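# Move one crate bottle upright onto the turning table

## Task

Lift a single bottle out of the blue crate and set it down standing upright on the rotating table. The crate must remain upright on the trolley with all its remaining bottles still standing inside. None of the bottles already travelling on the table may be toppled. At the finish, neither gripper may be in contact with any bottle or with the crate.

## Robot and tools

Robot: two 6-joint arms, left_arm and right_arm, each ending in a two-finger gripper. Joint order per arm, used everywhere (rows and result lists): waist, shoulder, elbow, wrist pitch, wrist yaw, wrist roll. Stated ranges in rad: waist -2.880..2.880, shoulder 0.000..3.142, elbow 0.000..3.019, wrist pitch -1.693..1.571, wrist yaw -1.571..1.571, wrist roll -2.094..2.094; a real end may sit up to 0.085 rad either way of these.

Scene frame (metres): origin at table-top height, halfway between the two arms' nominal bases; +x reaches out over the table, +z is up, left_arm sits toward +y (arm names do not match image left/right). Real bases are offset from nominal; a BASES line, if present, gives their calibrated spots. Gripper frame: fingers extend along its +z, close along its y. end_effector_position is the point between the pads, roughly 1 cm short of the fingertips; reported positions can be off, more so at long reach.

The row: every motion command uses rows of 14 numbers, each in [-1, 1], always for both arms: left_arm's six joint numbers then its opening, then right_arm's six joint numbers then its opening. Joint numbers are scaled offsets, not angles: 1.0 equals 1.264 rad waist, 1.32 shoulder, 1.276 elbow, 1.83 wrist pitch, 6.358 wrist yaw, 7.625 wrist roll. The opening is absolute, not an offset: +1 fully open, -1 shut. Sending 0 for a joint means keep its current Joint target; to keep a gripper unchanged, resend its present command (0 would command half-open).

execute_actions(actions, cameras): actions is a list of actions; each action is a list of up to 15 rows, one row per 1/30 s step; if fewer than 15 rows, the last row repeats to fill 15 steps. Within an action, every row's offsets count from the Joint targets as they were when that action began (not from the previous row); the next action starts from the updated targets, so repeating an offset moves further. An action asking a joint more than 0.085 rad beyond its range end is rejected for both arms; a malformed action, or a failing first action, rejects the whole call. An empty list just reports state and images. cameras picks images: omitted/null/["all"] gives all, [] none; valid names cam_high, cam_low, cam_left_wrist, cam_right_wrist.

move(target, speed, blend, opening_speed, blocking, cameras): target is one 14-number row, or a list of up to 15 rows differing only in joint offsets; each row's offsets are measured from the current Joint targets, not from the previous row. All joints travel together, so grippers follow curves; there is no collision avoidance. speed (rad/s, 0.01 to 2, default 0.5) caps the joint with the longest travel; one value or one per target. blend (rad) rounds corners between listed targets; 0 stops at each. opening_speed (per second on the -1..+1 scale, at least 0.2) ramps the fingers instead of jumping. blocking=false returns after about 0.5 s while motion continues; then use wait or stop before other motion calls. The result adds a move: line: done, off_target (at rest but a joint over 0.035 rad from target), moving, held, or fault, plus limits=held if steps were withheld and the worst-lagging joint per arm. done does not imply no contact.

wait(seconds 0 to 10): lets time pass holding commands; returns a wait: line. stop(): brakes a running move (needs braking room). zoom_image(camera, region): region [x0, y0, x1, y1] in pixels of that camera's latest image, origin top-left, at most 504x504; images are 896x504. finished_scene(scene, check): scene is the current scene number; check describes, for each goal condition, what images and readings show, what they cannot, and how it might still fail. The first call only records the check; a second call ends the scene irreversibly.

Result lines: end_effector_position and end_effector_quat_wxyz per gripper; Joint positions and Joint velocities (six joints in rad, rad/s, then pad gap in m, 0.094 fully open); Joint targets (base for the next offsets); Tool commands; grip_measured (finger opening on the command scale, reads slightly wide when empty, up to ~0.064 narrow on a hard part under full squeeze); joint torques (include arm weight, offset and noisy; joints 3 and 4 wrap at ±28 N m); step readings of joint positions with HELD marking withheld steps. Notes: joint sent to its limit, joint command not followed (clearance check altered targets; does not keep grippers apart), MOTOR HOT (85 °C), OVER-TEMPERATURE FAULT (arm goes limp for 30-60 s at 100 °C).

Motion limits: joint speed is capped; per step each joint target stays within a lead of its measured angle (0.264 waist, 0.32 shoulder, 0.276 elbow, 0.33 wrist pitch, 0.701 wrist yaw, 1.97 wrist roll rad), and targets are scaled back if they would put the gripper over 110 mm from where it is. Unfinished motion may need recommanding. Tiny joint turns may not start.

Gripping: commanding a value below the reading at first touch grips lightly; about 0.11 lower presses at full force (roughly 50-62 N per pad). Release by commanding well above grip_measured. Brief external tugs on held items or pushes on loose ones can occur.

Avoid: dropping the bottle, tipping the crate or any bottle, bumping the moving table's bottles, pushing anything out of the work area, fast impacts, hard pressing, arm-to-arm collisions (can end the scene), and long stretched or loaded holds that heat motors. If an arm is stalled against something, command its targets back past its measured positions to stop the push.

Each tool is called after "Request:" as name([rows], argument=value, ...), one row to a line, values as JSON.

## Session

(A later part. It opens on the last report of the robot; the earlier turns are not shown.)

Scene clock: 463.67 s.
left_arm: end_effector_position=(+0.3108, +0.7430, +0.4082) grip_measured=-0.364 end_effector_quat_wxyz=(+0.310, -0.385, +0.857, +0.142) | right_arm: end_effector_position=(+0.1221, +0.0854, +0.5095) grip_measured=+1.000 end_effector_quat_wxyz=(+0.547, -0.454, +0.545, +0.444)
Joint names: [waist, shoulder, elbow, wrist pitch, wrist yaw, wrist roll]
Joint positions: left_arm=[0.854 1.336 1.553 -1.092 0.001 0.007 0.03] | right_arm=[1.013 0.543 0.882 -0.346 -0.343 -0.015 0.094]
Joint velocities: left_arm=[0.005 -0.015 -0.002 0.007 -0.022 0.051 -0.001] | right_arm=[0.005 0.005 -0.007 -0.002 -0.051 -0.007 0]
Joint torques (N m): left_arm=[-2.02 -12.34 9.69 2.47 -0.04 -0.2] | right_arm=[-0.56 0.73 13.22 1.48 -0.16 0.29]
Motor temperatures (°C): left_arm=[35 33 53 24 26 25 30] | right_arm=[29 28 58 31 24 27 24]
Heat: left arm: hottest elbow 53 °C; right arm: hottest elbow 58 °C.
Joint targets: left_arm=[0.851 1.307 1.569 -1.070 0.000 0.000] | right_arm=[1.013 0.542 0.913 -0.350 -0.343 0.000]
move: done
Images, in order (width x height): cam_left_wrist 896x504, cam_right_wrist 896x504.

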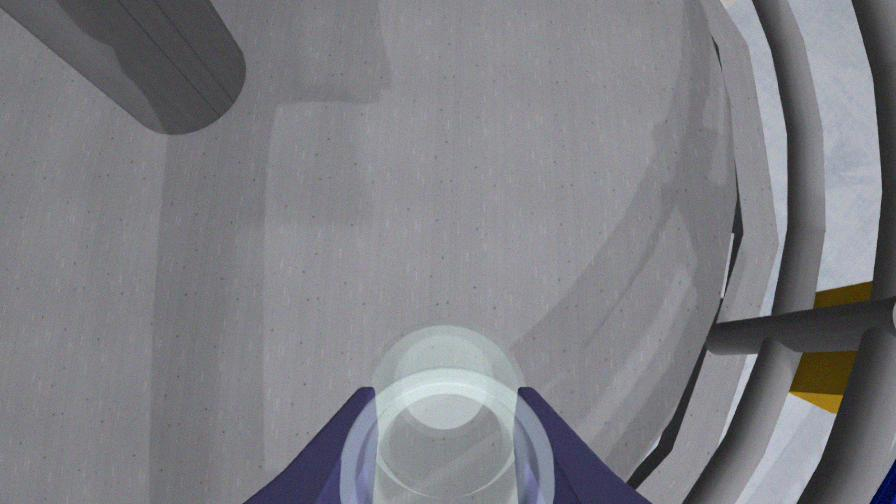

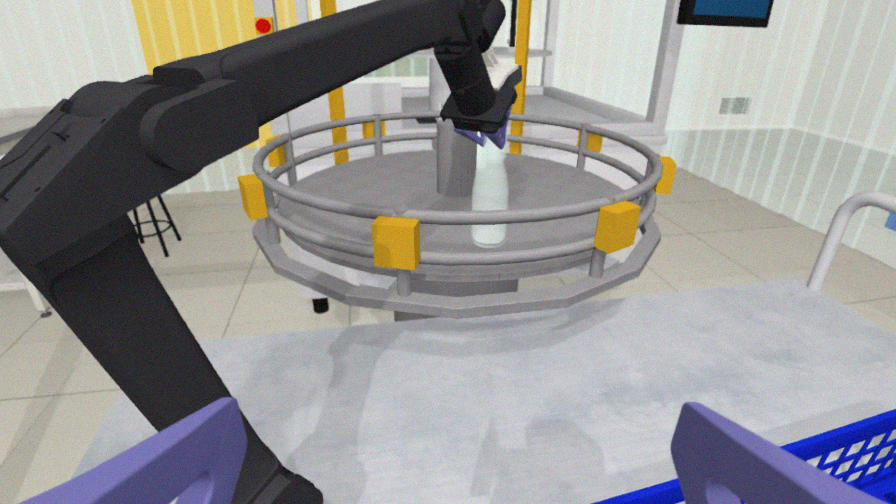

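Request:
wait(seconds=0, cameras=["cam_high", "cam_left_wrist", "cam_right_wrist"])

Request:
wait(seconds=0.5, cameras=["cam_left_wrist", "cam_high"])

Scene clock: 496.30 s.
left_arm: end_effector_position=(+0.3110, +0.7426, +0.4085) grip_measured=-0.365 end_effector_quat_wxyz=(+0.312, -0.386, +0.857, +0.141) | right_arm: end_effector_position=(+0.1221, +0.0854, +0.5095) grip_measured=+1.000 end_effector_quat_wxyz=(+0.547, -0.454, +0.545, +0.444)
Joint names: [waist, shoulder, elbow, wrist pitch, wrist yaw, wrist roll]
Joint positions: left_arm=[0.854 1.334 1.551 -1.088 0.002 0.003 0.03] | right_arm=[1.013 0.543 0.882 -0.346 -0.343 -0.015 0.094]
Joint velocities: left_arm=[0.005 0.005 -0.012 0.002 0.037 0.037 0] | right_arm=[0.005 -0.015 -0.017 -0.022 -0.037 -0.022 0]
Joint torques (N m): left_arm=[-1.73 -12.57 9.98 2.24 -0.13 -0.16] | right_arm=[-0.56 0.73 13.22 1.48 -0.17 0.29]
Motor temperatures (°C): left_arm=[35 34 51 24 26 25 30] | right_arm=[29 28 59 31 24 27 24]
Heat: left arm: hottest elbow 51 °C; right arm: hottest elbow 59 °C.
Joint targets: left_arm=[0.851 1.307 1.569 -1.070 0.000 0.000] | right_arm=[1.013 0.542 0.913 -0.350 -0.343 0.000]
Tool commands: left_gripper/opening=-0.62 right_gripper/opening=+1.0
Images, in order (width x height): cam_high 896x504, cam_left_wrist 896x504, cam_right_wrist 896x504.

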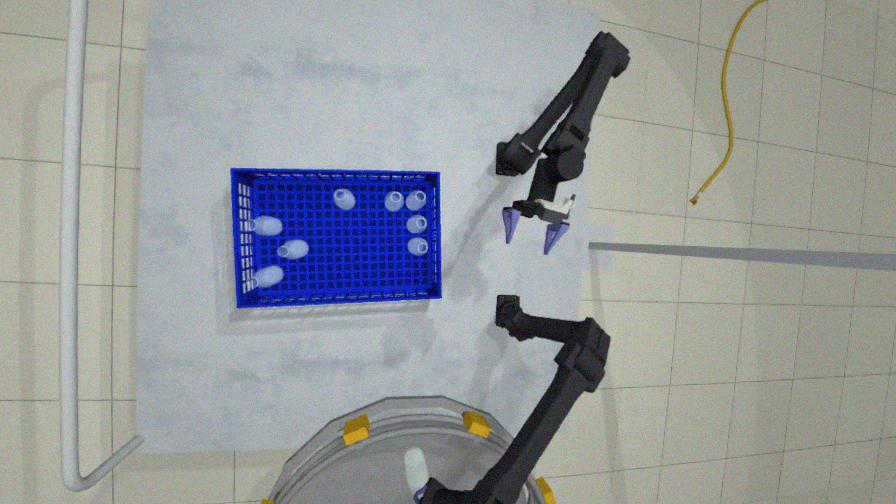

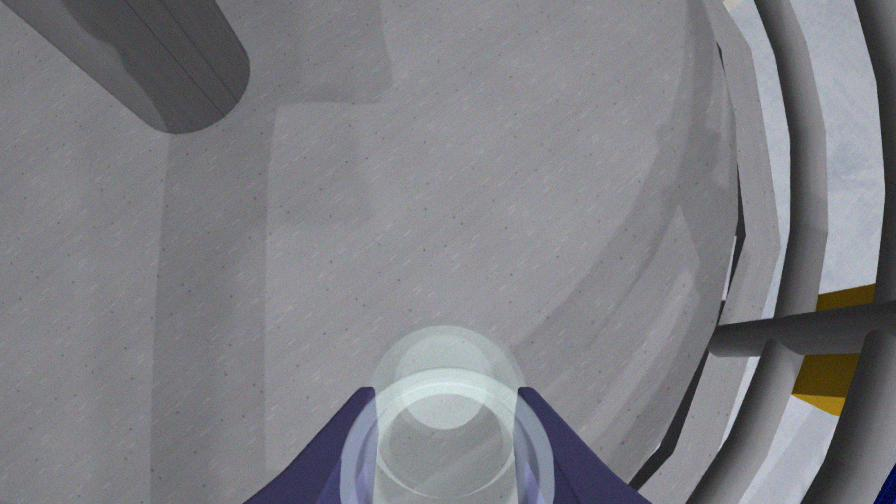

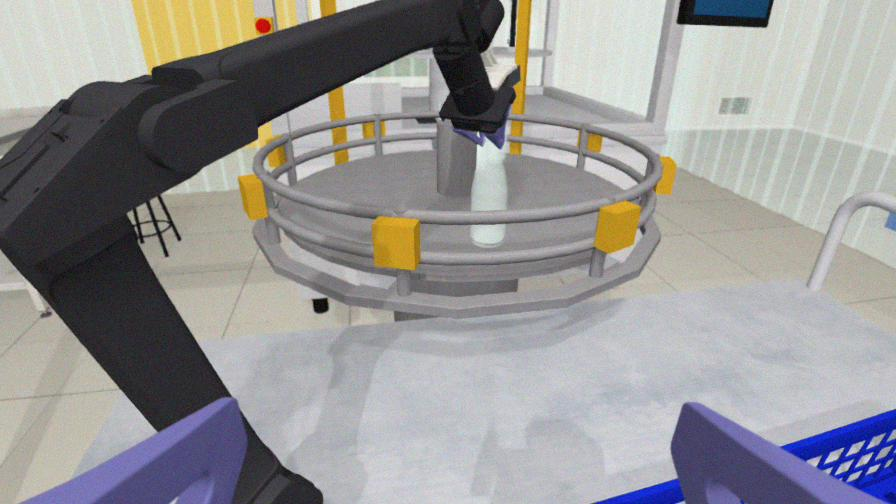

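Scene clock: 496.80 s.
left_arm: end_effector_position=(+0.3110, +0.7426, +0.4085) grip_measured=-0.365 end_effector_quat_wxyz=(+0.312, -0.386, +0.857, +0.141) | right_arm: end_effector_position=(+0.1221, +0.0854, +0.5095) grip_measured=+1.000 end_effector_quat_wxyz=(+0.547, -0.454, +0.545, +0.444)
Joint names: [waist, shoulder, elbow, wrist pitch, wrist yaw, wrist roll]
Joint positions: left_arm=[0.854 1.334 1.551 -1.088 0.002 0.003 0.03] | right_arm=[1.013 0.543 0.882 -0.346 -0.343 -0.015 0.094]
Joint velocities: left_arm=[0.005 -0.005 -0.012 -0.007 -0.007 0.022 0] | right_arm=[-0.015 0.005 -0.012 -0.007 -0.022 -0.095 0]
Joint torques (N m): left_arm=[-1.96 -13.27 9.96 2.32 -0.13 -0.16] | right_arm=[-0.56 0.73 13.22 1.48 -0.16 0.29]
Motor temperatures (°C): left_arm=[35 34 51 24 26 25 30] | right_arm=[29 28 59 31 24 27 24]
Heat: left arm: hottest elbow 51 °C; right arm: hottest elbow 59 °C.
Joint targets: left_arm=[0.851 1.307 1.569 -1.070 0.000 0.000] | right_arm=[1.013 0.542 0.913 -0.350 -0.343 0.000]
Tool commands: left_gripper/opening=-0.62 right_gripper/opening=+1.0
wait: 0.50 s; at rest by 0.17 s
Images, in order (width x height): cam_high 896x504, cam_left_wrist 896x504.

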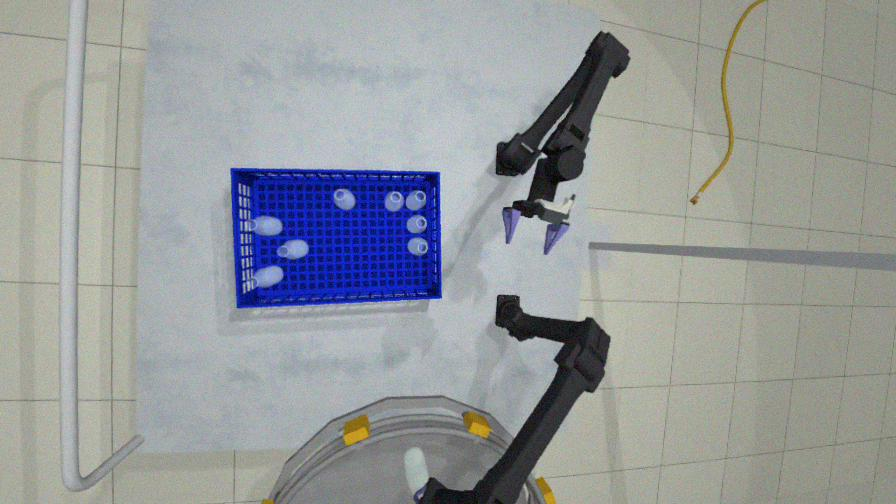

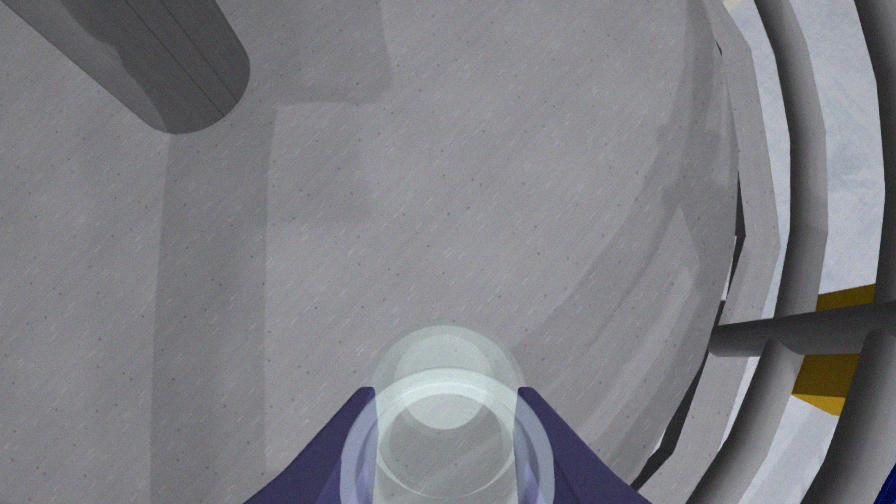

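Request:
wait(seconds=0.1, cameras=["cam_left_wrist"])

Request:
zoom_image(camera="cam_left_wrist", region=[260, 100, 660, 325])

Request:
wait(seconds=0.1, cameras=["cam_left_wrist", "cam_right_wrist"])

Request:
zoom_image(camera="cam_left_wrist", region=[260, 100, 660, 325])

Scene clock: 512.33 s.
left_arm: end_effector_position=(+0.3110, +0.7426, +0.4085) grip_measured=-0.365 end_effector_quat_wxyz=(+0.312, -0.386, +0.857, +0.141) | right_arm: end_effector_position=(+0.1221, +0.0854, +0.5095) grip_measured=+1.000 end_effector_quat_wxyz=(+0.547, -0.454, +0.545, +0.444)
Joint names: [waist, shoulder, elbow, wrist pitch, wrist yaw, wrist roll]
Joint positions: left_arm=[0.854 1.334 1.551 -1.088 0.002 0.003 0.03] | right_arm=[1.013 0.543 0.882 -0.346 -0.343 -0.015 0.094]
Joint velocities: left_arm=[-0.024 -0.005 -0.002 -0.007 0.007 -0.051 0] | right_arm=[-0.015 0.005 0.002 -0.007 -0.066 0.037 0]
Joint torques (N m): left_arm=[-2.14 -13.16 9.87 2.19 -0.12 -0.16] | right_arm=[-0.62 0.73 13.23 1.48 -0.17 0.29]
Motor temperatures (°C): left_arm=[35 34 51 24 26 25 30] | right_arm=[29 28 59 31 24 27 24]
Heat: left arm: hottest elbow 51 °C; right arm: hottest elbow 59 °C.
Joint targets: left_arm=[0.851 1.307 1.569 -1.070 0.000 0.000] | right_arm=[1.013 0.542 0.913 -0.350 -0.343 0.000]
Tool commands: left_gripper/opening=-0.62 right_gripper/opening=+1.0
wait: 0.10 s; at rest from the start
Images, in order (width x height): cam_left_wrist 896x504.

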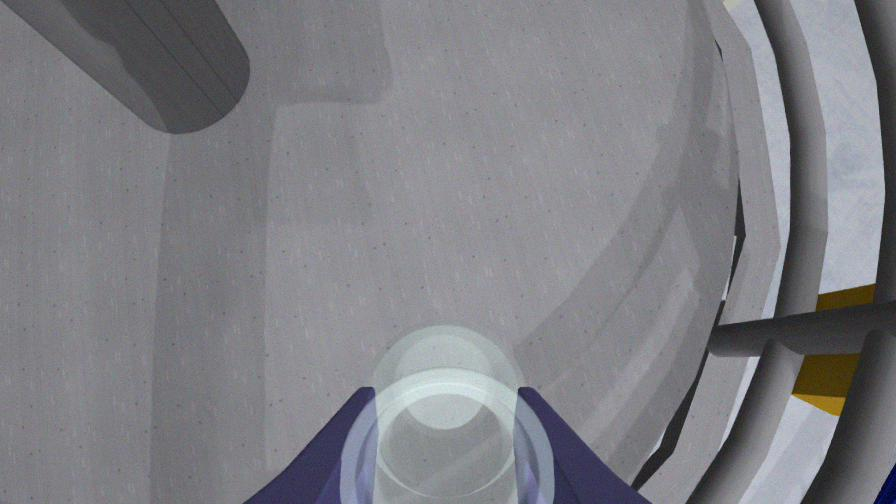

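Scaled by 1.260 from the camera's 896x504 image, which has a finer 1280x720 frame.

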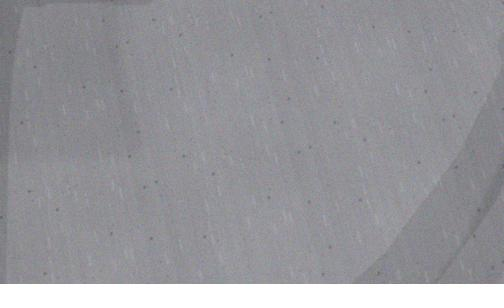

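Scene clock: 512.43 s.
left_arm: end_effector_position=(+0.3110, +0.7426, +0.4085) grip_measured=-0.365 end_effector_quat_wxyz=(+0.312, -0.386, +0.857, +0.141) | right_arm: end_effector_position=(+0.1221, +0.0854, +0.5095) grip_measured=+1.000 end_effector_quat_wxyz=(+0.547, -0.454, +0.545, +0.444)
Joint names: [waist, shoulder, elbow, wrist pitch, wrist yaw, wrist roll]
Joint positions: left_arm=[0.854 1.334 1.551 -1.088 0.002 0.003 0.03] | right_arm=[1.013 0.543 0.882 -0.346 -0.343 -0.015 0.094]
Joint velocities: left_arm=[-0.005 -0.015 -0.012 0.027 0.022 -0.007 0] | right_arm=[-0.015 -0.015 -0.002 0.012 0.007 -0.066 0]
Joint torques (N m): left_arm=[-1.96 -13.45 9.88 2.41 -0.1 -0.16] | right_arm=[-0.62 0.67 13.2 1.48 -0.16 0.29]
Motor temperatures (°C): left_arm=[35 34 51 24 26 25 30] | right_arm=[29 28 59 31 24 27 24]
Heat: left arm: hottest elbow 51 °C; right arm: hottest elbow 59 °C.
Joint targets: left_arm=[0.851 1.307 1.569 -1.070 0.000 0.000] | right_arm=[1.013 0.542 0.913 -0.350 -0.343 0.000]
Tool commands: left_gripper/opening=-0.62 right_gripper/opening=+1.0
wait: 0.10 s; no rest
Images, in order (width x height): cam_left_wrist 896x504, cam_right_wrist 896x504.

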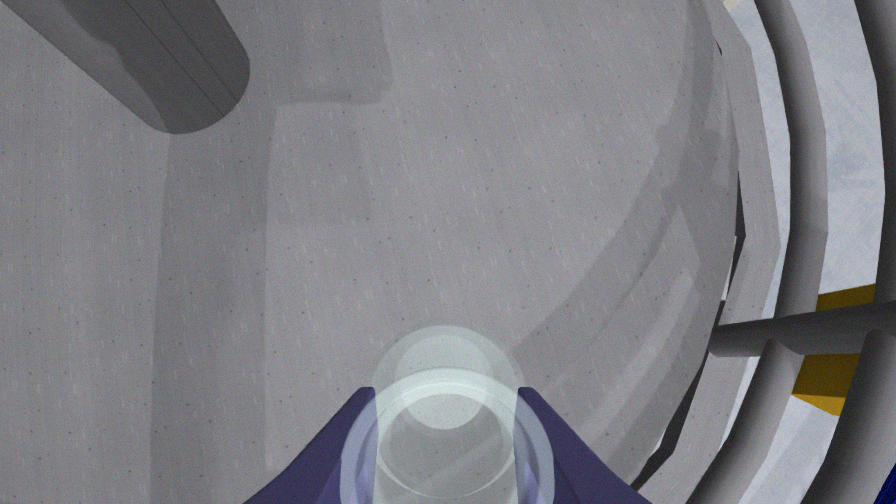

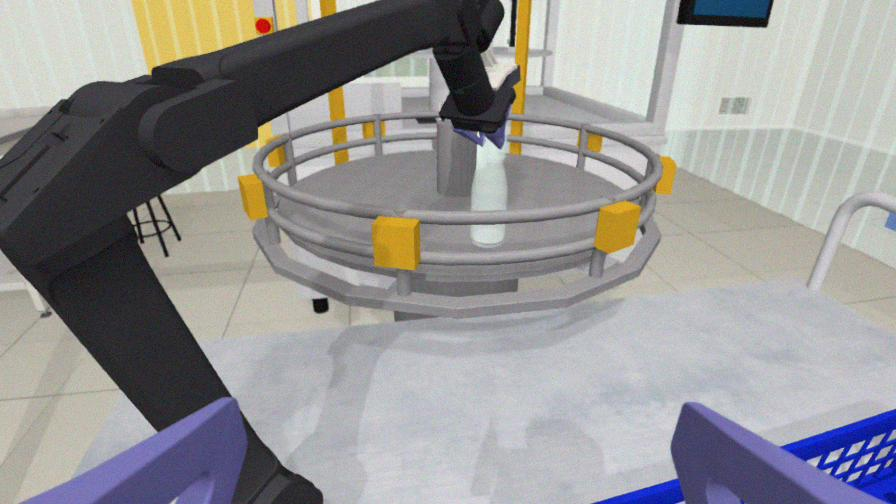

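Scaled by 1.260 from the camera's 896x504 image, which has a finer 1280x720 frame.

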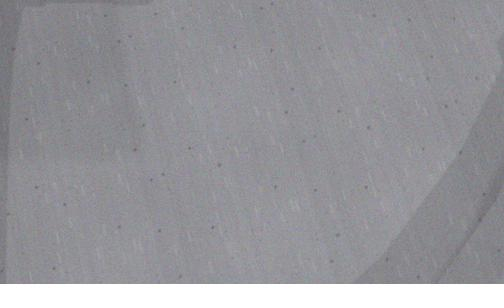

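Request:
wait(seconds=0)

Request:
zoom_image(camera="cam_right_wrist", region=[400, 0, 600, 200])

Scene clock: 548.30 s.
left_arm: end_effector_position=(+0.3110, +0.7426, +0.4085) grip_measured=-0.365 end_effector_quat_wxyz=(+0.312, -0.386, +0.857, +0.141) | right_arm: end_effector_position=(+0.1221, +0.0854, +0.5095) grip_measured=+1.000 end_effector_quat_wxyz=(+0.547, -0.454, +0.545, +0.444)
Joint names: [waist, shoulder, elbow, wrist pitch, wrist yaw, wrist roll]
Joint positions: left_arm=[0.854 1.334 1.551 -1.088 0.002 0.003 0.03] | right_arm=[1.013 0.543 0.882 -0.346 -0.343 -0.015 0.094]
Joint velocities: left_arm=[0.005 -0.015 -0.012 0.012 -0.037 0.007 0] | right_arm=[-0.005 0.005 -0.007 -0.007 -0.037 0.022 0]
Joint torques (N m): left_arm=[-2.2 -12.69 9.89 2.29 -0.1 -0.16] | right_arm=[-0.62 0.73 13.2 1.48 -0.16 0.29]
Motor temperatures (°C): left_arm=[35 34 50 24 25 25 30] | right_arm=[28 27 60 30 24 27 24]
Heat: left arm: hottest elbow 50 °C; right arm: hottest elbow 60 °C.
Joint targets: left_arm=[0.851 1.307 1.569 -1.070 0.000 0.000] | right_arm=[1.013 0.542 0.913 -0.350 -0.343 0.000]
Tool commands: left_gripper/opening=-0.62 right_gripper/opening=+1.0

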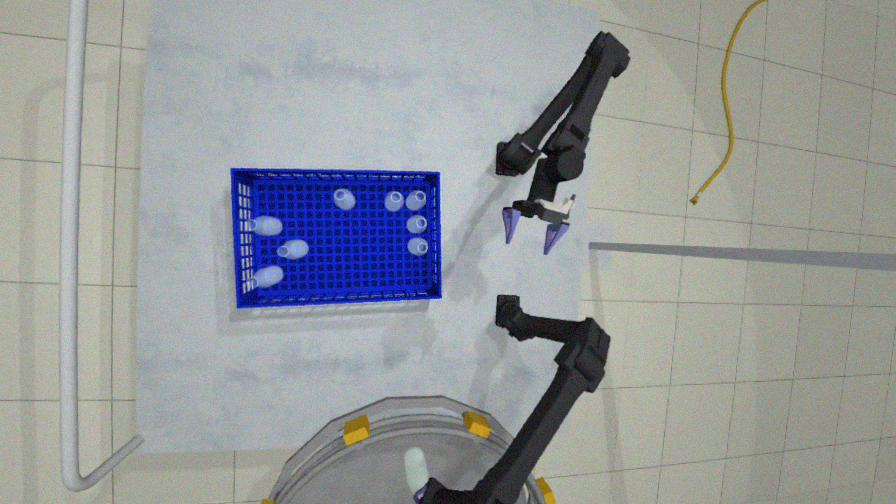

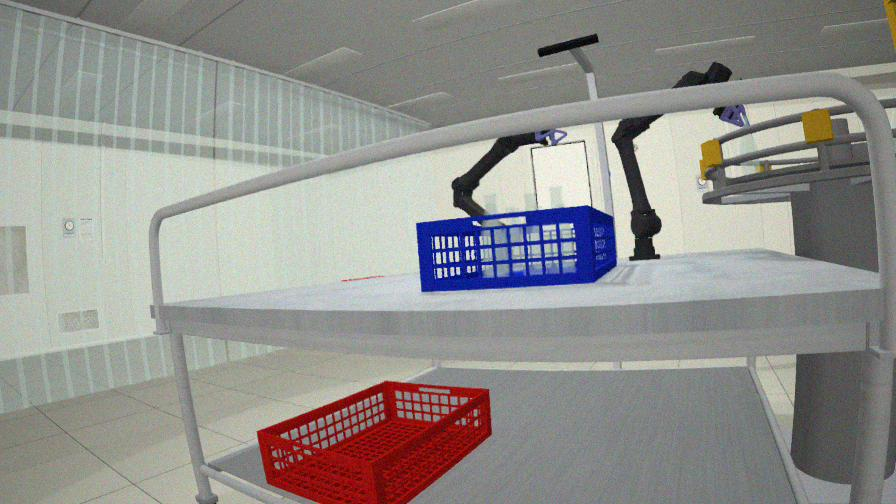

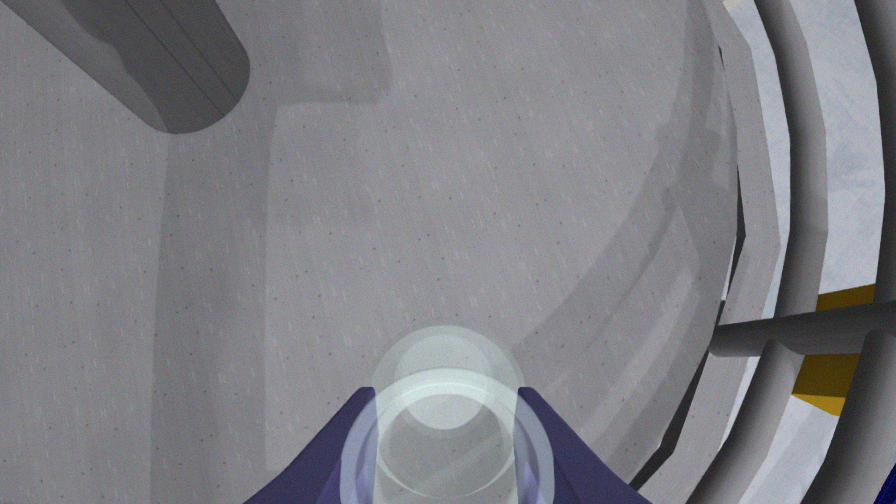

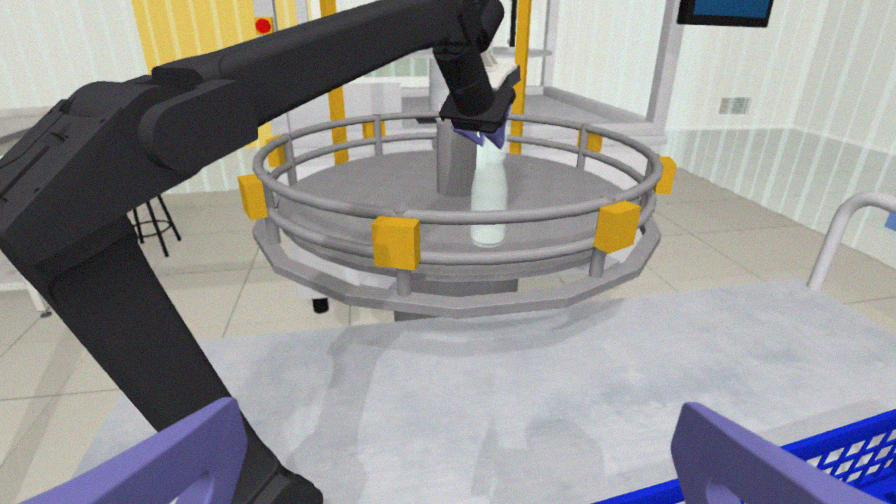

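Scaled by 2.520 from the camera's 896x504 image, which has a finer 1280x720 frame.

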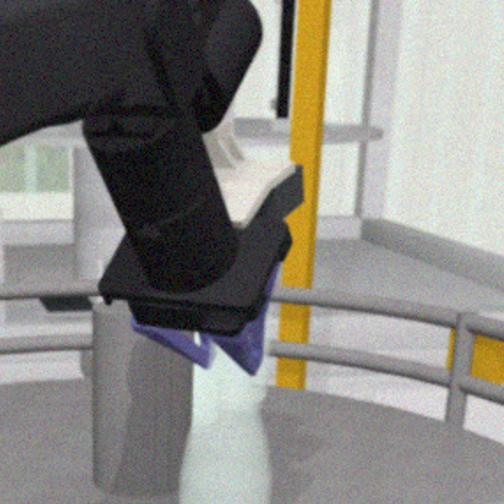

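Request:
wait(seconds=3, cameras=["cam_right_wrist", "cam_left_wrist"])

Request:
wait(seconds=4, cameras=["cam_right_wrist"])

Request:
wait(seconds=4, cameras=["cam_right_wrist"])

Scene clock: 573.27 s.
left_arm: end_effector_position=(+0.3110, +0.7426, +0.4085) grip_measured=-0.365 end_effector_quat_wxyz=(+0.312, -0.386, +0.857, +0.141) | right_arm: end_effector_position=(+0.1221, +0.0854, +0.5095) grip_measured=+1.000 end_effector_quat_wxyz=(+0.547, -0.454, +0.545, +0.444)
Joint names: [waist, shoulder, elbow, wrist pitch, wrist yaw, wrist roll]
Joint positions: left_arm=[0.854 1.334 1.551 -1.088 0.002 0.003 0.03] | right_arm=[1.013 0.543 0.882 -0.346 -0.343 -0.015 0.094]
Joint velocities: left_arm=[-0.005 -0.005 0.007 -0.012 -0.066 0.081 0] | right_arm=[0.005 -0.024 -0.002 -0.012 -0.022 0.051 0]
Joint torques (N m): left_arm=[-1.96 -13.16 9.92 2.14 -0.12 -0.18] | right_arm=[-0.56 0.67 13.2 1.47 -0.16 0.29]
Motor temperatures (°C): left_arm=[35 34 50 24 25 25 30] | right_arm=[28 27 60 30 24 27 23]
Heat: left arm: hottest elbow 50 °C; right arm: hottest elbow 60 °C.
Joint targets: left_arm=[0.851 1.307 1.569 -1.070 0.000 0.000] | right_arm=[1.013 0.542 0.913 -0.350 -0.343 0.000]
Tool commands: left_gripper/opening=-0.62 right_gripper/opening=+1.0
wait: 3.00 s; at rest from the start
Images, in order (width x height): cam_left_wrist 896x504, cam_right_wrist 896x504.

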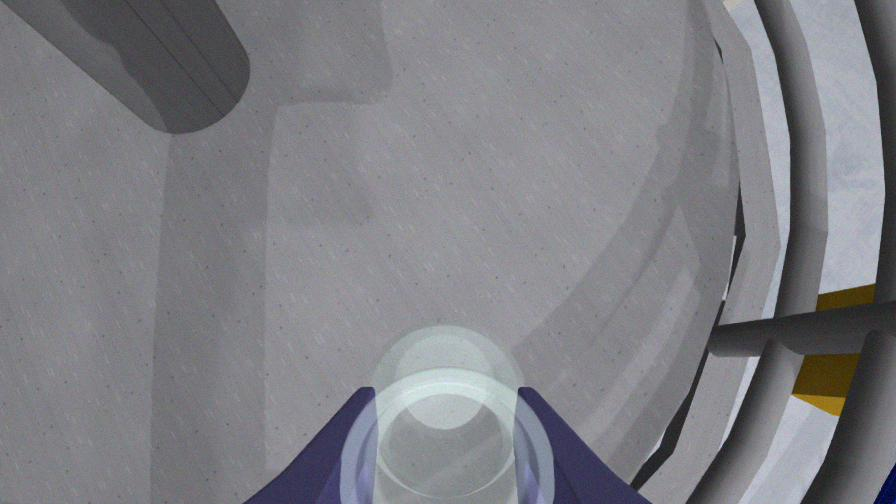

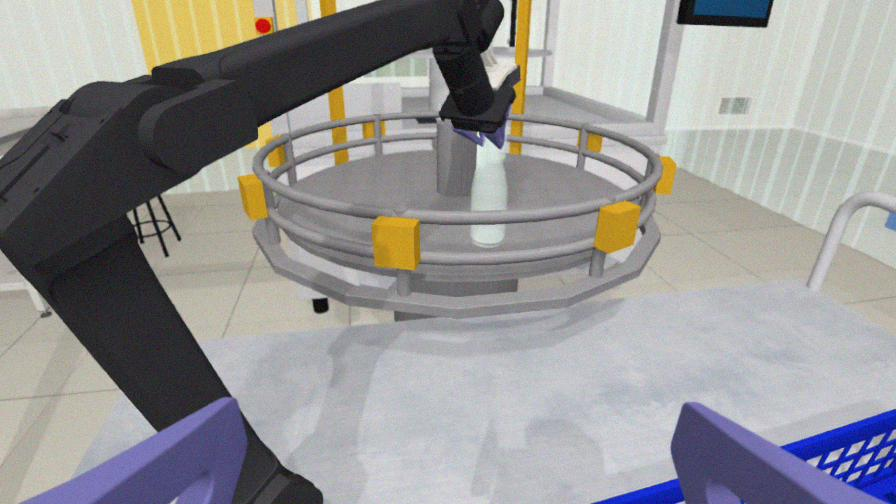

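Scene clock: 577.27 s.
left_arm: end_effector_position=(+0.3110, +0.7426, +0.4085) grip_measured=-0.365 end_effector_quat_wxyz=(+0.312, -0.386, +0.857, +0.141) | right_arm: end_effector_position=(+0.1221, +0.0854, +0.5095) grip_measured=+1.000 end_effector_quat_wxyz=(+0.547, -0.454, +0.545, +0.444)
Joint names: [waist, shoulder, elbow, wrist pitch, wrist yaw, wrist roll]
Joint positions: left_arm=[0.854 1.334 1.551 -1.088 0.002 0.003 0.03] | right_arm=[1.013 0.543 0.882 -0.346 -0.343 -0.015 0.094]
Joint velocities: left_arm=[-0.005 -0.005 -0.002 -0.022 -0.007 -0.037 0] | right_arm=[0.005 -0.005 0.002 0.002 0.037 0.007 0]
Joint torques (N m): left_arm=[-2.55 -13.39 9.95 2.19 -0.11 -0.13] | right_arm=[-0.62 0.73 13.22 1.48 -0.17 0.29]
Motor temperatures (°C): left_arm=[35 34 50 24 25 25 30] | right_arm=[28 27 60 30 24 27 23]
Heat: left arm: hottest elbow 50 °C; right arm: hottest elbow 60 °C.
Joint targets: left_arm=[0.851 1.307 1.569 -1.070 0.000 0.000] | right_arm=[1.013 0.542 0.913 -0.350 -0.343 0.000]
Tool commands: left_gripper/opening=-0.62 right_gripper/opening=+1.0
wait: 4.00 s; at rest by 0.17 s
Images, in order (width x height): cam_right_wrist 896x504.

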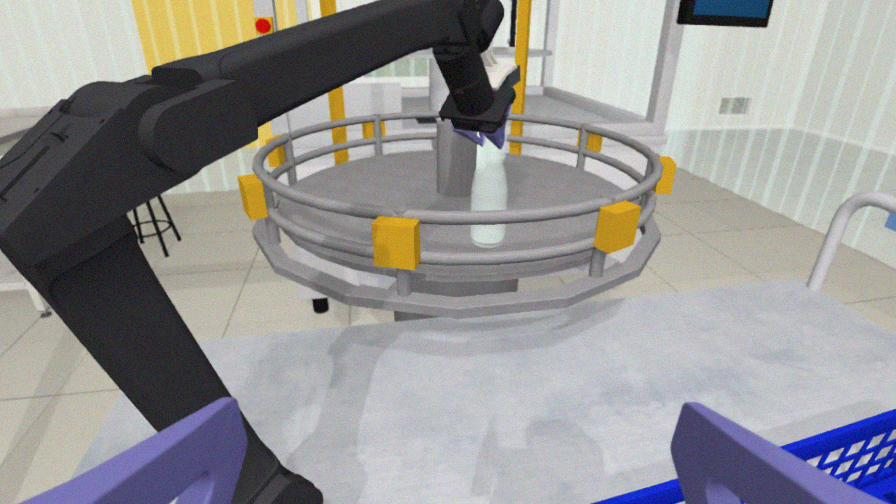

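Scene clock: 581.27 s.
left_arm: end_effector_position=(+0.3110, +0.7426, +0.4085) grip_measured=-0.365 end_effector_quat_wxyz=(+0.312, -0.386, +0.857, +0.141) | right_arm: end_effector_position=(+0.1221, +0.0854, +0.5095) grip_measured=+1.000 end_effector_quat_wxyz=(+0.547, -0.454, +0.545, +0.444)
Joint names: [waist, shoulder, elbow, wrist pitch, wrist yaw, wrist roll]
Joint positions: left_arm=[0.854 1.334 1.551 -1.088 0.002 0.003 0.03] | right_arm=[1.013 0.543 0.882 -0.346 -0.343 -0.015 0.094]
Joint velocities: left_arm=[0.005 -0.005 -0.017 -0.002 -0.066 -0.051 -0.001] | right_arm=[0.005 -0.005 0.007 0.007 -0.007 -0.11 0]
Joint torques (N m): left_arm=[-2.2 -13.04 9.85 2.28 -0.11 -0.13] | right_arm=[-0.67 0.67 13.22 1.47 -0.17 0.29]
Motor temperatures (°C): left_arm=[35 34 50 24 25 25 30] | right_arm=[28 27 60 30 24 27 23]
Heat: left arm: hottest elbow 50 °C; right arm: hottest elbow 60 °C.
Joint targets: left_arm=[0.851 1.307 1.569 -1.070 0.000 0.000] | right_arm=[1.013 0.542 0.913 -0.350 -0.343 0.000]
Tool commands: left_gripper/opening=-0.62 right_gripper/opening=+1.0
wait: 4.00 s; at rest by 0.17 s
Images, in order (width x height): cam_right_wrist 896x504.

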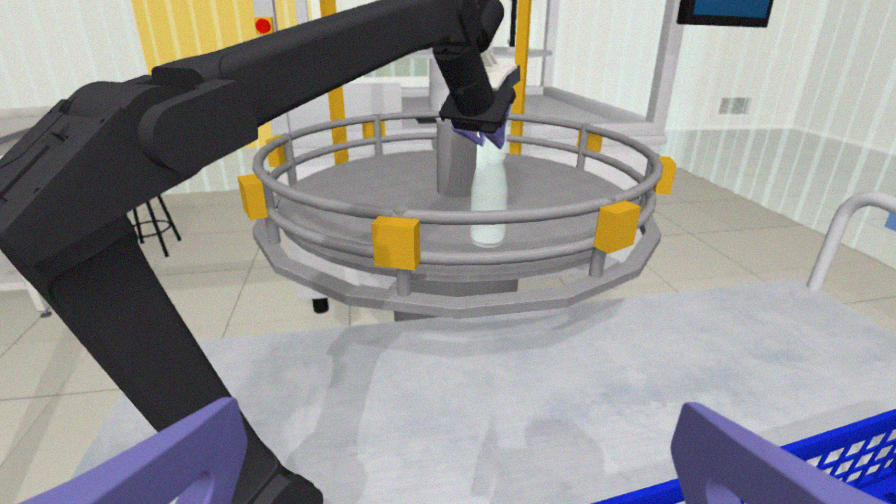

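Request:
move([
  [0, 0, 0.04, 0, 0, 0, -0.62, 0, 0, 0, 0, 0, 0, 1],
  [0, 0.0439, 0.1230, -0.0645, 0, 0, -0.62, 0, 0, 0, 0, 0, 0, 1],
  [-0.1511, 0.2803, 0.4459, -0.1191, 0, 0, -0.62, 0, 0, 0, 0, 0, 0, 1],
], speed=[0.2, 0.35, 0.4], blend=[0.02, 0.04, 0], cameras=["cam_right_wrist", "cam_left_wrist"])

Scene clock: 621.63 s.
left_arm: end_effector_position=(+0.4679, +0.7344, +0.4424) grip_measured=-0.365 end_effector_quat_wxyz=(+0.304, -0.304, +0.897, +0.103) | right_arm: end_effector_position=(+0.1221, +0.0854, +0.5095) grip_measured=+1.000 end_effector_quat_wxyz=(+0.547, -0.454, +0.545, +0.444)
Joint names: [waist, shoulder, elbow, wrist pitch, wrist yaw, wrist roll]
Joint positions: left_arm=[0.66 1.691 2.065 -1.291 0.002 0.003 0.03] | right_arm=[1.013 0.543 0.882 -0.346 -0.343 -0.015 0.094]
Joint velocities: left_arm=[0.005 -0.005 -0.012 -0.012 -0.037 0.007 0] | right_arm=[-0.015 -0.005 0.002 0.012 -0.125 -0.037 0]
Joint torques (N m): left_arm=[-1.85 -16.56 13.31 1.54 -0.1 -0.15] | right_arm=[-0.56 0.73 13.22 1.5 -0.17 0.29]
Motor temperatures (°C): left_arm=[34 34 51 24 25 25 30] | right_arm=[28 27 61 30 24 26 23]
Heat: left arm: hottest elbow 51 °C; right arm: hottest elbow 61 °C.
Joint targets: left_arm=[0.660 1.676 2.138 -1.288 0.000 0.000] | right_arm=[1.013 0.542 0.913 -0.350 -0.343 0.000]
move: off_target (left_arm); left_arm: the elbow is farthest, 0.073 rad from its target
Images, in order (width x height): cam_left_wrist 896x504, cam_right_wrist 896x504.

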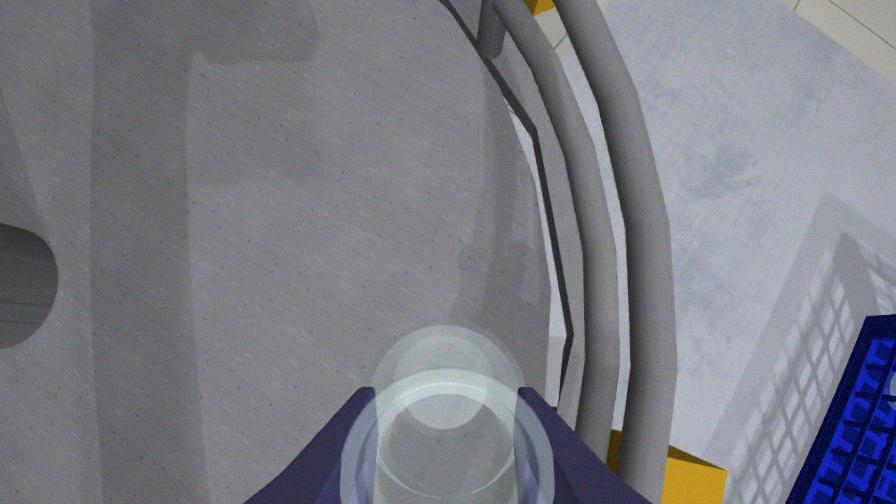

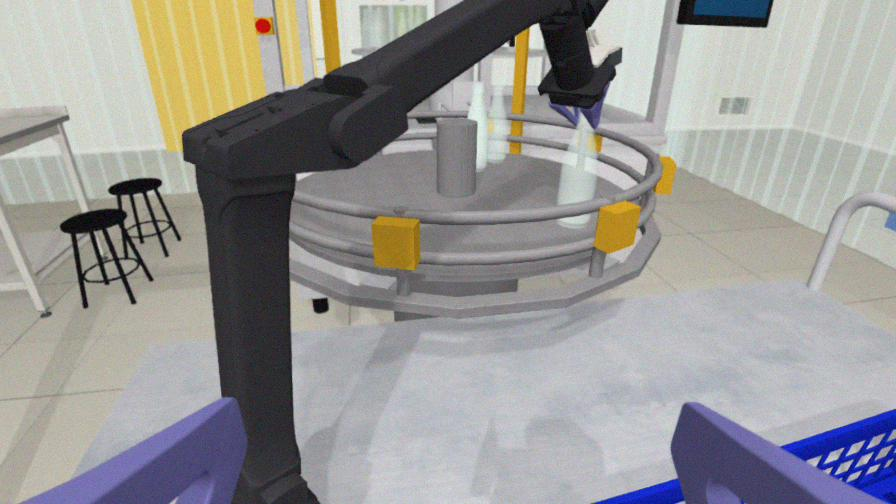

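Request:
zoom_image(camera="cam_right_wrist", region=[400, 60, 660, 260])

Request:
wait(seconds=0, cameras=["cam_right_wrist", "cam_left_wrist"])

Request:
zoom_image(camera="cam_right_wrist", region=[400, 60, 660, 260])

Scaled by 1.938 from the camera's 896x504 image, which has a finer 1280x720 frame.

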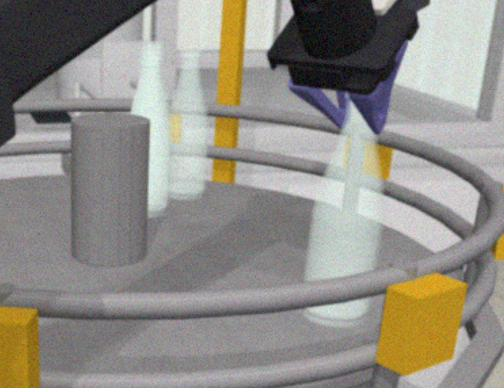

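Scene clock: 631.67 s.
left_arm: end_effector_position=(+0.4679, +0.7344, +0.4424) grip_measured=-0.365 end_effector_quat_wxyz=(+0.304, -0.304, +0.897, +0.103) | right_arm: end_effector_position=(+0.1221, +0.0854, +0.5095) grip_measured=+1.000 end_effector_quat_wxyz=(+0.547, -0.454, +0.545, +0.444)
Joint names: [waist, shoulder, elbow, wrist pitch, wrist yaw, wrist roll]
Joint positions: left_arm=[0.66 1.691 2.065 -1.291 0.002 0.003 0.03] | right_arm=[1.013 0.543 0.882 -0.346 -0.343 -0.015 0.094]
Joint velocities: left_arm=[-0.015 -0.005 -0.002 0.012 -0.037 0.022 0] | right_arm=[-0.005 0.005 0.017 -0.012 0.022 0.066 0]
Joint torques (N m): left_arm=[-1.73 -17.03 13.38 1.68 -0.07 -0.14] | right_arm=[-0.62 0.67 13.22 1.48 -0.16 0.29]
Motor temperatures (°C): left_arm=[34 35 55 24 25 25 30] | right_arm=[28 27 61 30 24 26 23]
Heat: left arm: hottest elbow 55 °C; right arm: hottest elbow 61 °C.
Joint targets: left_arm=[0.660 1.676 2.138 -1.288 0.000 0.000] | right_arm=[1.013 0.542 0.913 -0.350 -0.343 0.000]
Tool commands: left_gripper/opening=-0.62 right_gripper/opening=+1.0
Images, in order (width x height): cam_left_wrist 896x504, cam_right_wrist 896x504.

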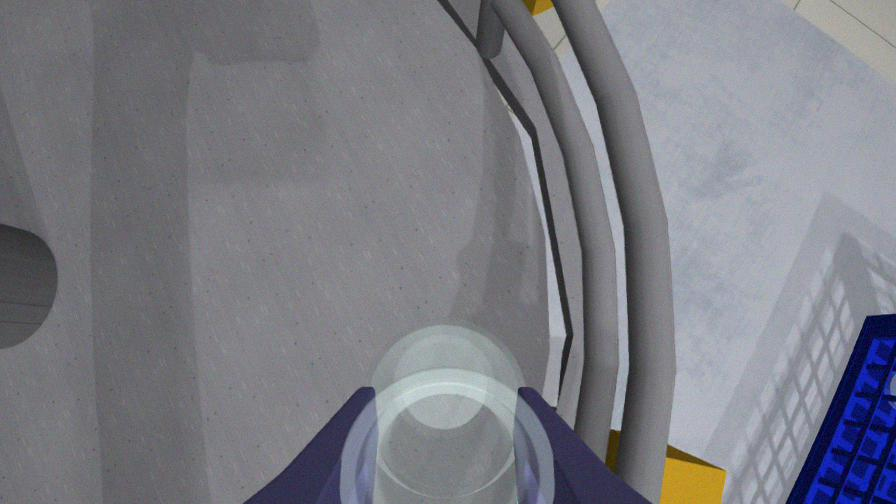

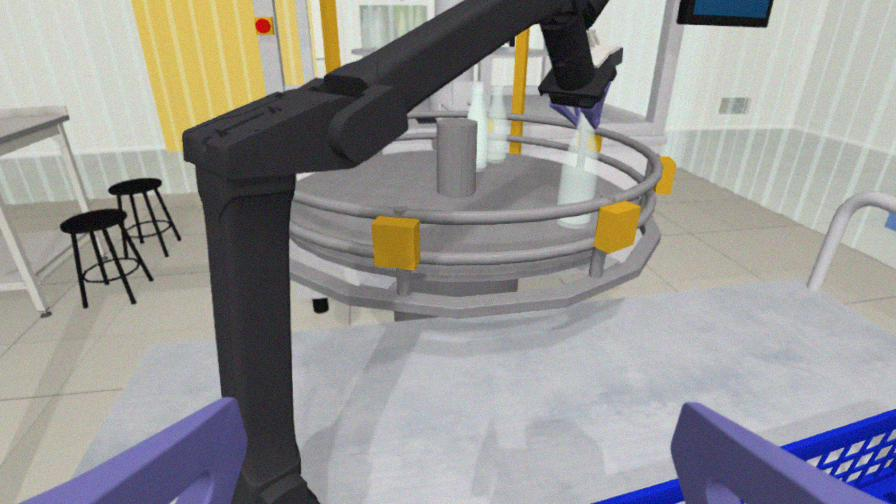

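Scaled by 1.938 from the camera's 896x504 image, which has a finer 1280x720 frame.

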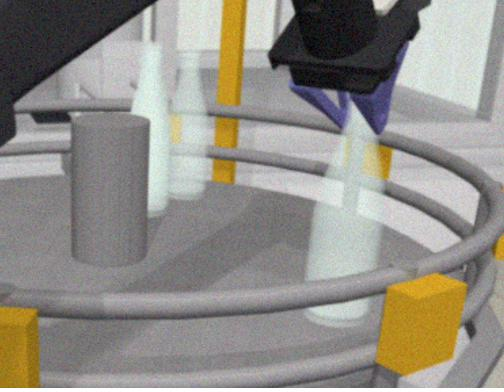

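Request:
move(target=[0, -0.0527, -0.1544, 0.0858, 0, 0, -0.62, 0, 0, 0, 0, 0, 0, 1], speed=0.15, cameras=["cam_right_wrist", "cam_left_wrist"])

Request:
zoom_image(camera="cam_right_wrist", region=[500, 80, 660, 260])

Scene clock: 660.30 s.
left_arm: end_effector_position=(+0.4699, +0.7360, +0.4178) grip_measured=-0.365 end_effector_quat_wxyz=(+0.321, -0.302, +0.891, +0.109) | right_arm: end_effector_position=(+0.1221, +0.0854, +0.5095) grip_measured=+1.000 end_effector_quat_wxyz=(+0.547, -0.454, +0.545, +0.444)
Joint names: [waist, shoulder, elbow, wrist pitch, wrist yaw, wrist roll]
Joint positions: left_arm=[0.66 1.646 1.923 -1.156 0.002 0.003 0.03] | right_arm=[1.013 0.543 0.882 -0.346 -0.343 -0.015 0.094]
Joint velocities: left_arm=[0.015 -0.005 -0.012 0.007 -0.007 -0.037 0.001] | right_arm=[-0.005 -0.005 0.002 0.007 -0.037 -0.037 0]
Joint torques (N m): left_arm=[-1.67 -18.55 9.85 2.51 -0.09 -0.14] | right_arm=[-0.62 0.73 13.2 1.48 -0.17 0.29]
Motor temperatures (°C): left_arm=[34 36 62 23 25 25 30] | right_arm=[28 27 62 30 24 26 23]
Heat: left arm: hottest elbow 62 °C; right arm: hottest elbow 62 °C.
Joint targets: left_arm=[0.660 1.607 1.941 -1.131 0.000 0.000] | right_arm=[1.013 0.542 0.913 -0.350 -0.343 0.000]
move: off_target (left_arm); left_arm: the shoulder is farthest, 0.040 rad from its target
Images, in order (width x height): cam_left_wrist 896x504, cam_right_wrist 896x504.

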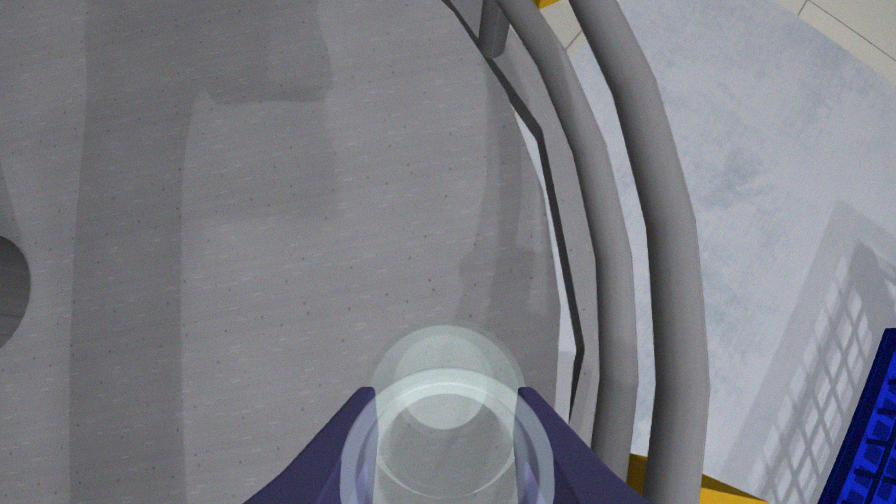

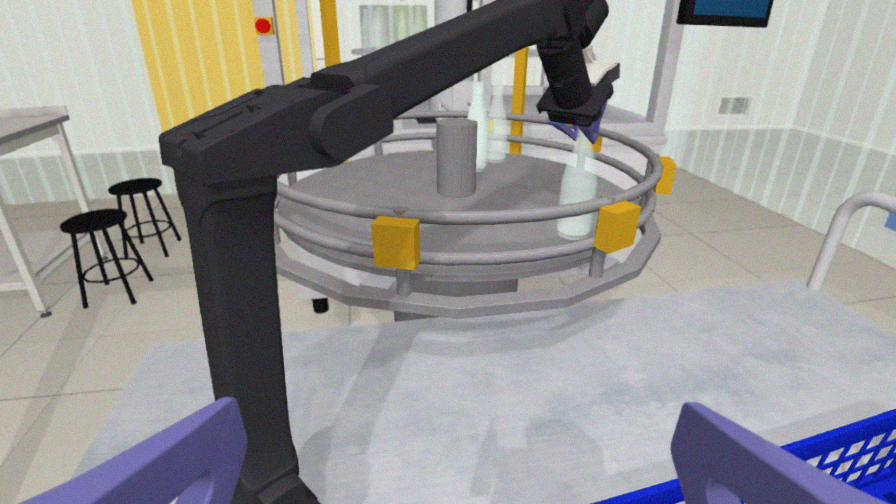

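Scaled by 2.800 from the camera's 896x504 image, which has a finer 1280x720 frame.

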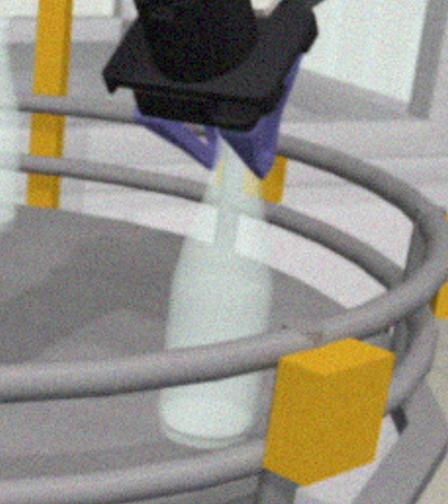

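Request:
move(target=[0, 0, -0.0149, 0.0104, 0, 0, -0.62, 0, 0, 0, 0, 0, 0, 1], speed=0.06, cameras=["cam_right_wrist"])

Request:
zoom_image(camera="cam_right_wrist", region=[500, 80, 660, 260])

Scene clock: 667.03 s.
left_arm: end_effector_position=(+0.4713, +0.7371, +0.4123) grip_measured=-0.365 end_effector_quat_wxyz=(+0.322, -0.302, +0.891, +0.109) | right_arm: end_effector_position=(+0.1221, +0.0854, +0.5095) grip_measured=+1.000 end_effector_quat_wxyz=(+0.547, -0.454, +0.545, +0.444)
Joint names: [waist, shoulder, elbow, wrist pitch, wrist yaw, wrist roll]
Joint positions: left_arm=[0.66 1.645 1.905 -1.136 0.002 0.003 0.03] | right_arm=[1.013 0.543 0.882 -0.346 -0.343 -0.015 0.094]
Joint velocities: left_arm=[-0.005 -0.005 -0.002 0.007 -0.051 0.051 0] | right_arm=[-0.015 -0.005 -0.007 -0.017 -0.022 -0.037 0]
Joint torques (N m): left_arm=[-2.02 -18.26 9.73 2.51 -0.12 -0.14] | right_arm=[-0.56 0.67 13.23 1.48 -0.17 0.29]
Motor temperatures (°C): left_arm=[34 36 61 24 25 25 30] | right_arm=[28 27 62 30 24 26 23]
Heat: left arm: hottest elbow 61 °C; right arm: hottest elbow 62 °C.
Joint targets: left_arm=[0.660 1.607 1.922 -1.112 0.000 0.000] | right_arm=[1.013 0.542 0.913 -0.350 -0.343 0.000]
move: off_target (left_arm); left_arm: the shoulder is farthest, 0.038 rad from its target
Images, in order (width x height): cam_right_wrist 896x504.

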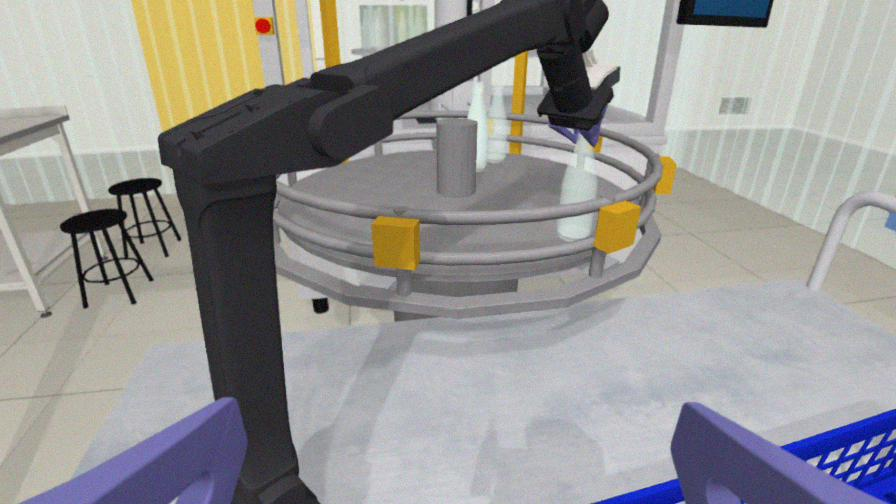

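Scaled by 2.800 from the camera's 896x504 image, which has a finer 1280x720 frame.

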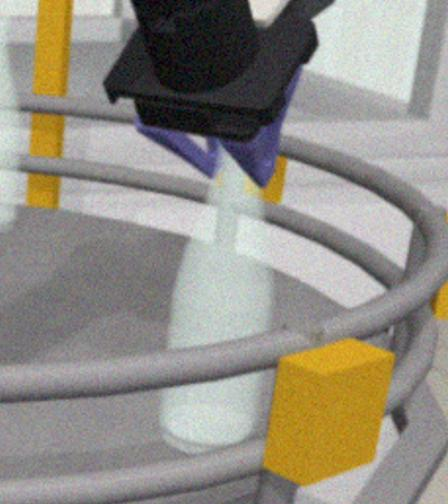

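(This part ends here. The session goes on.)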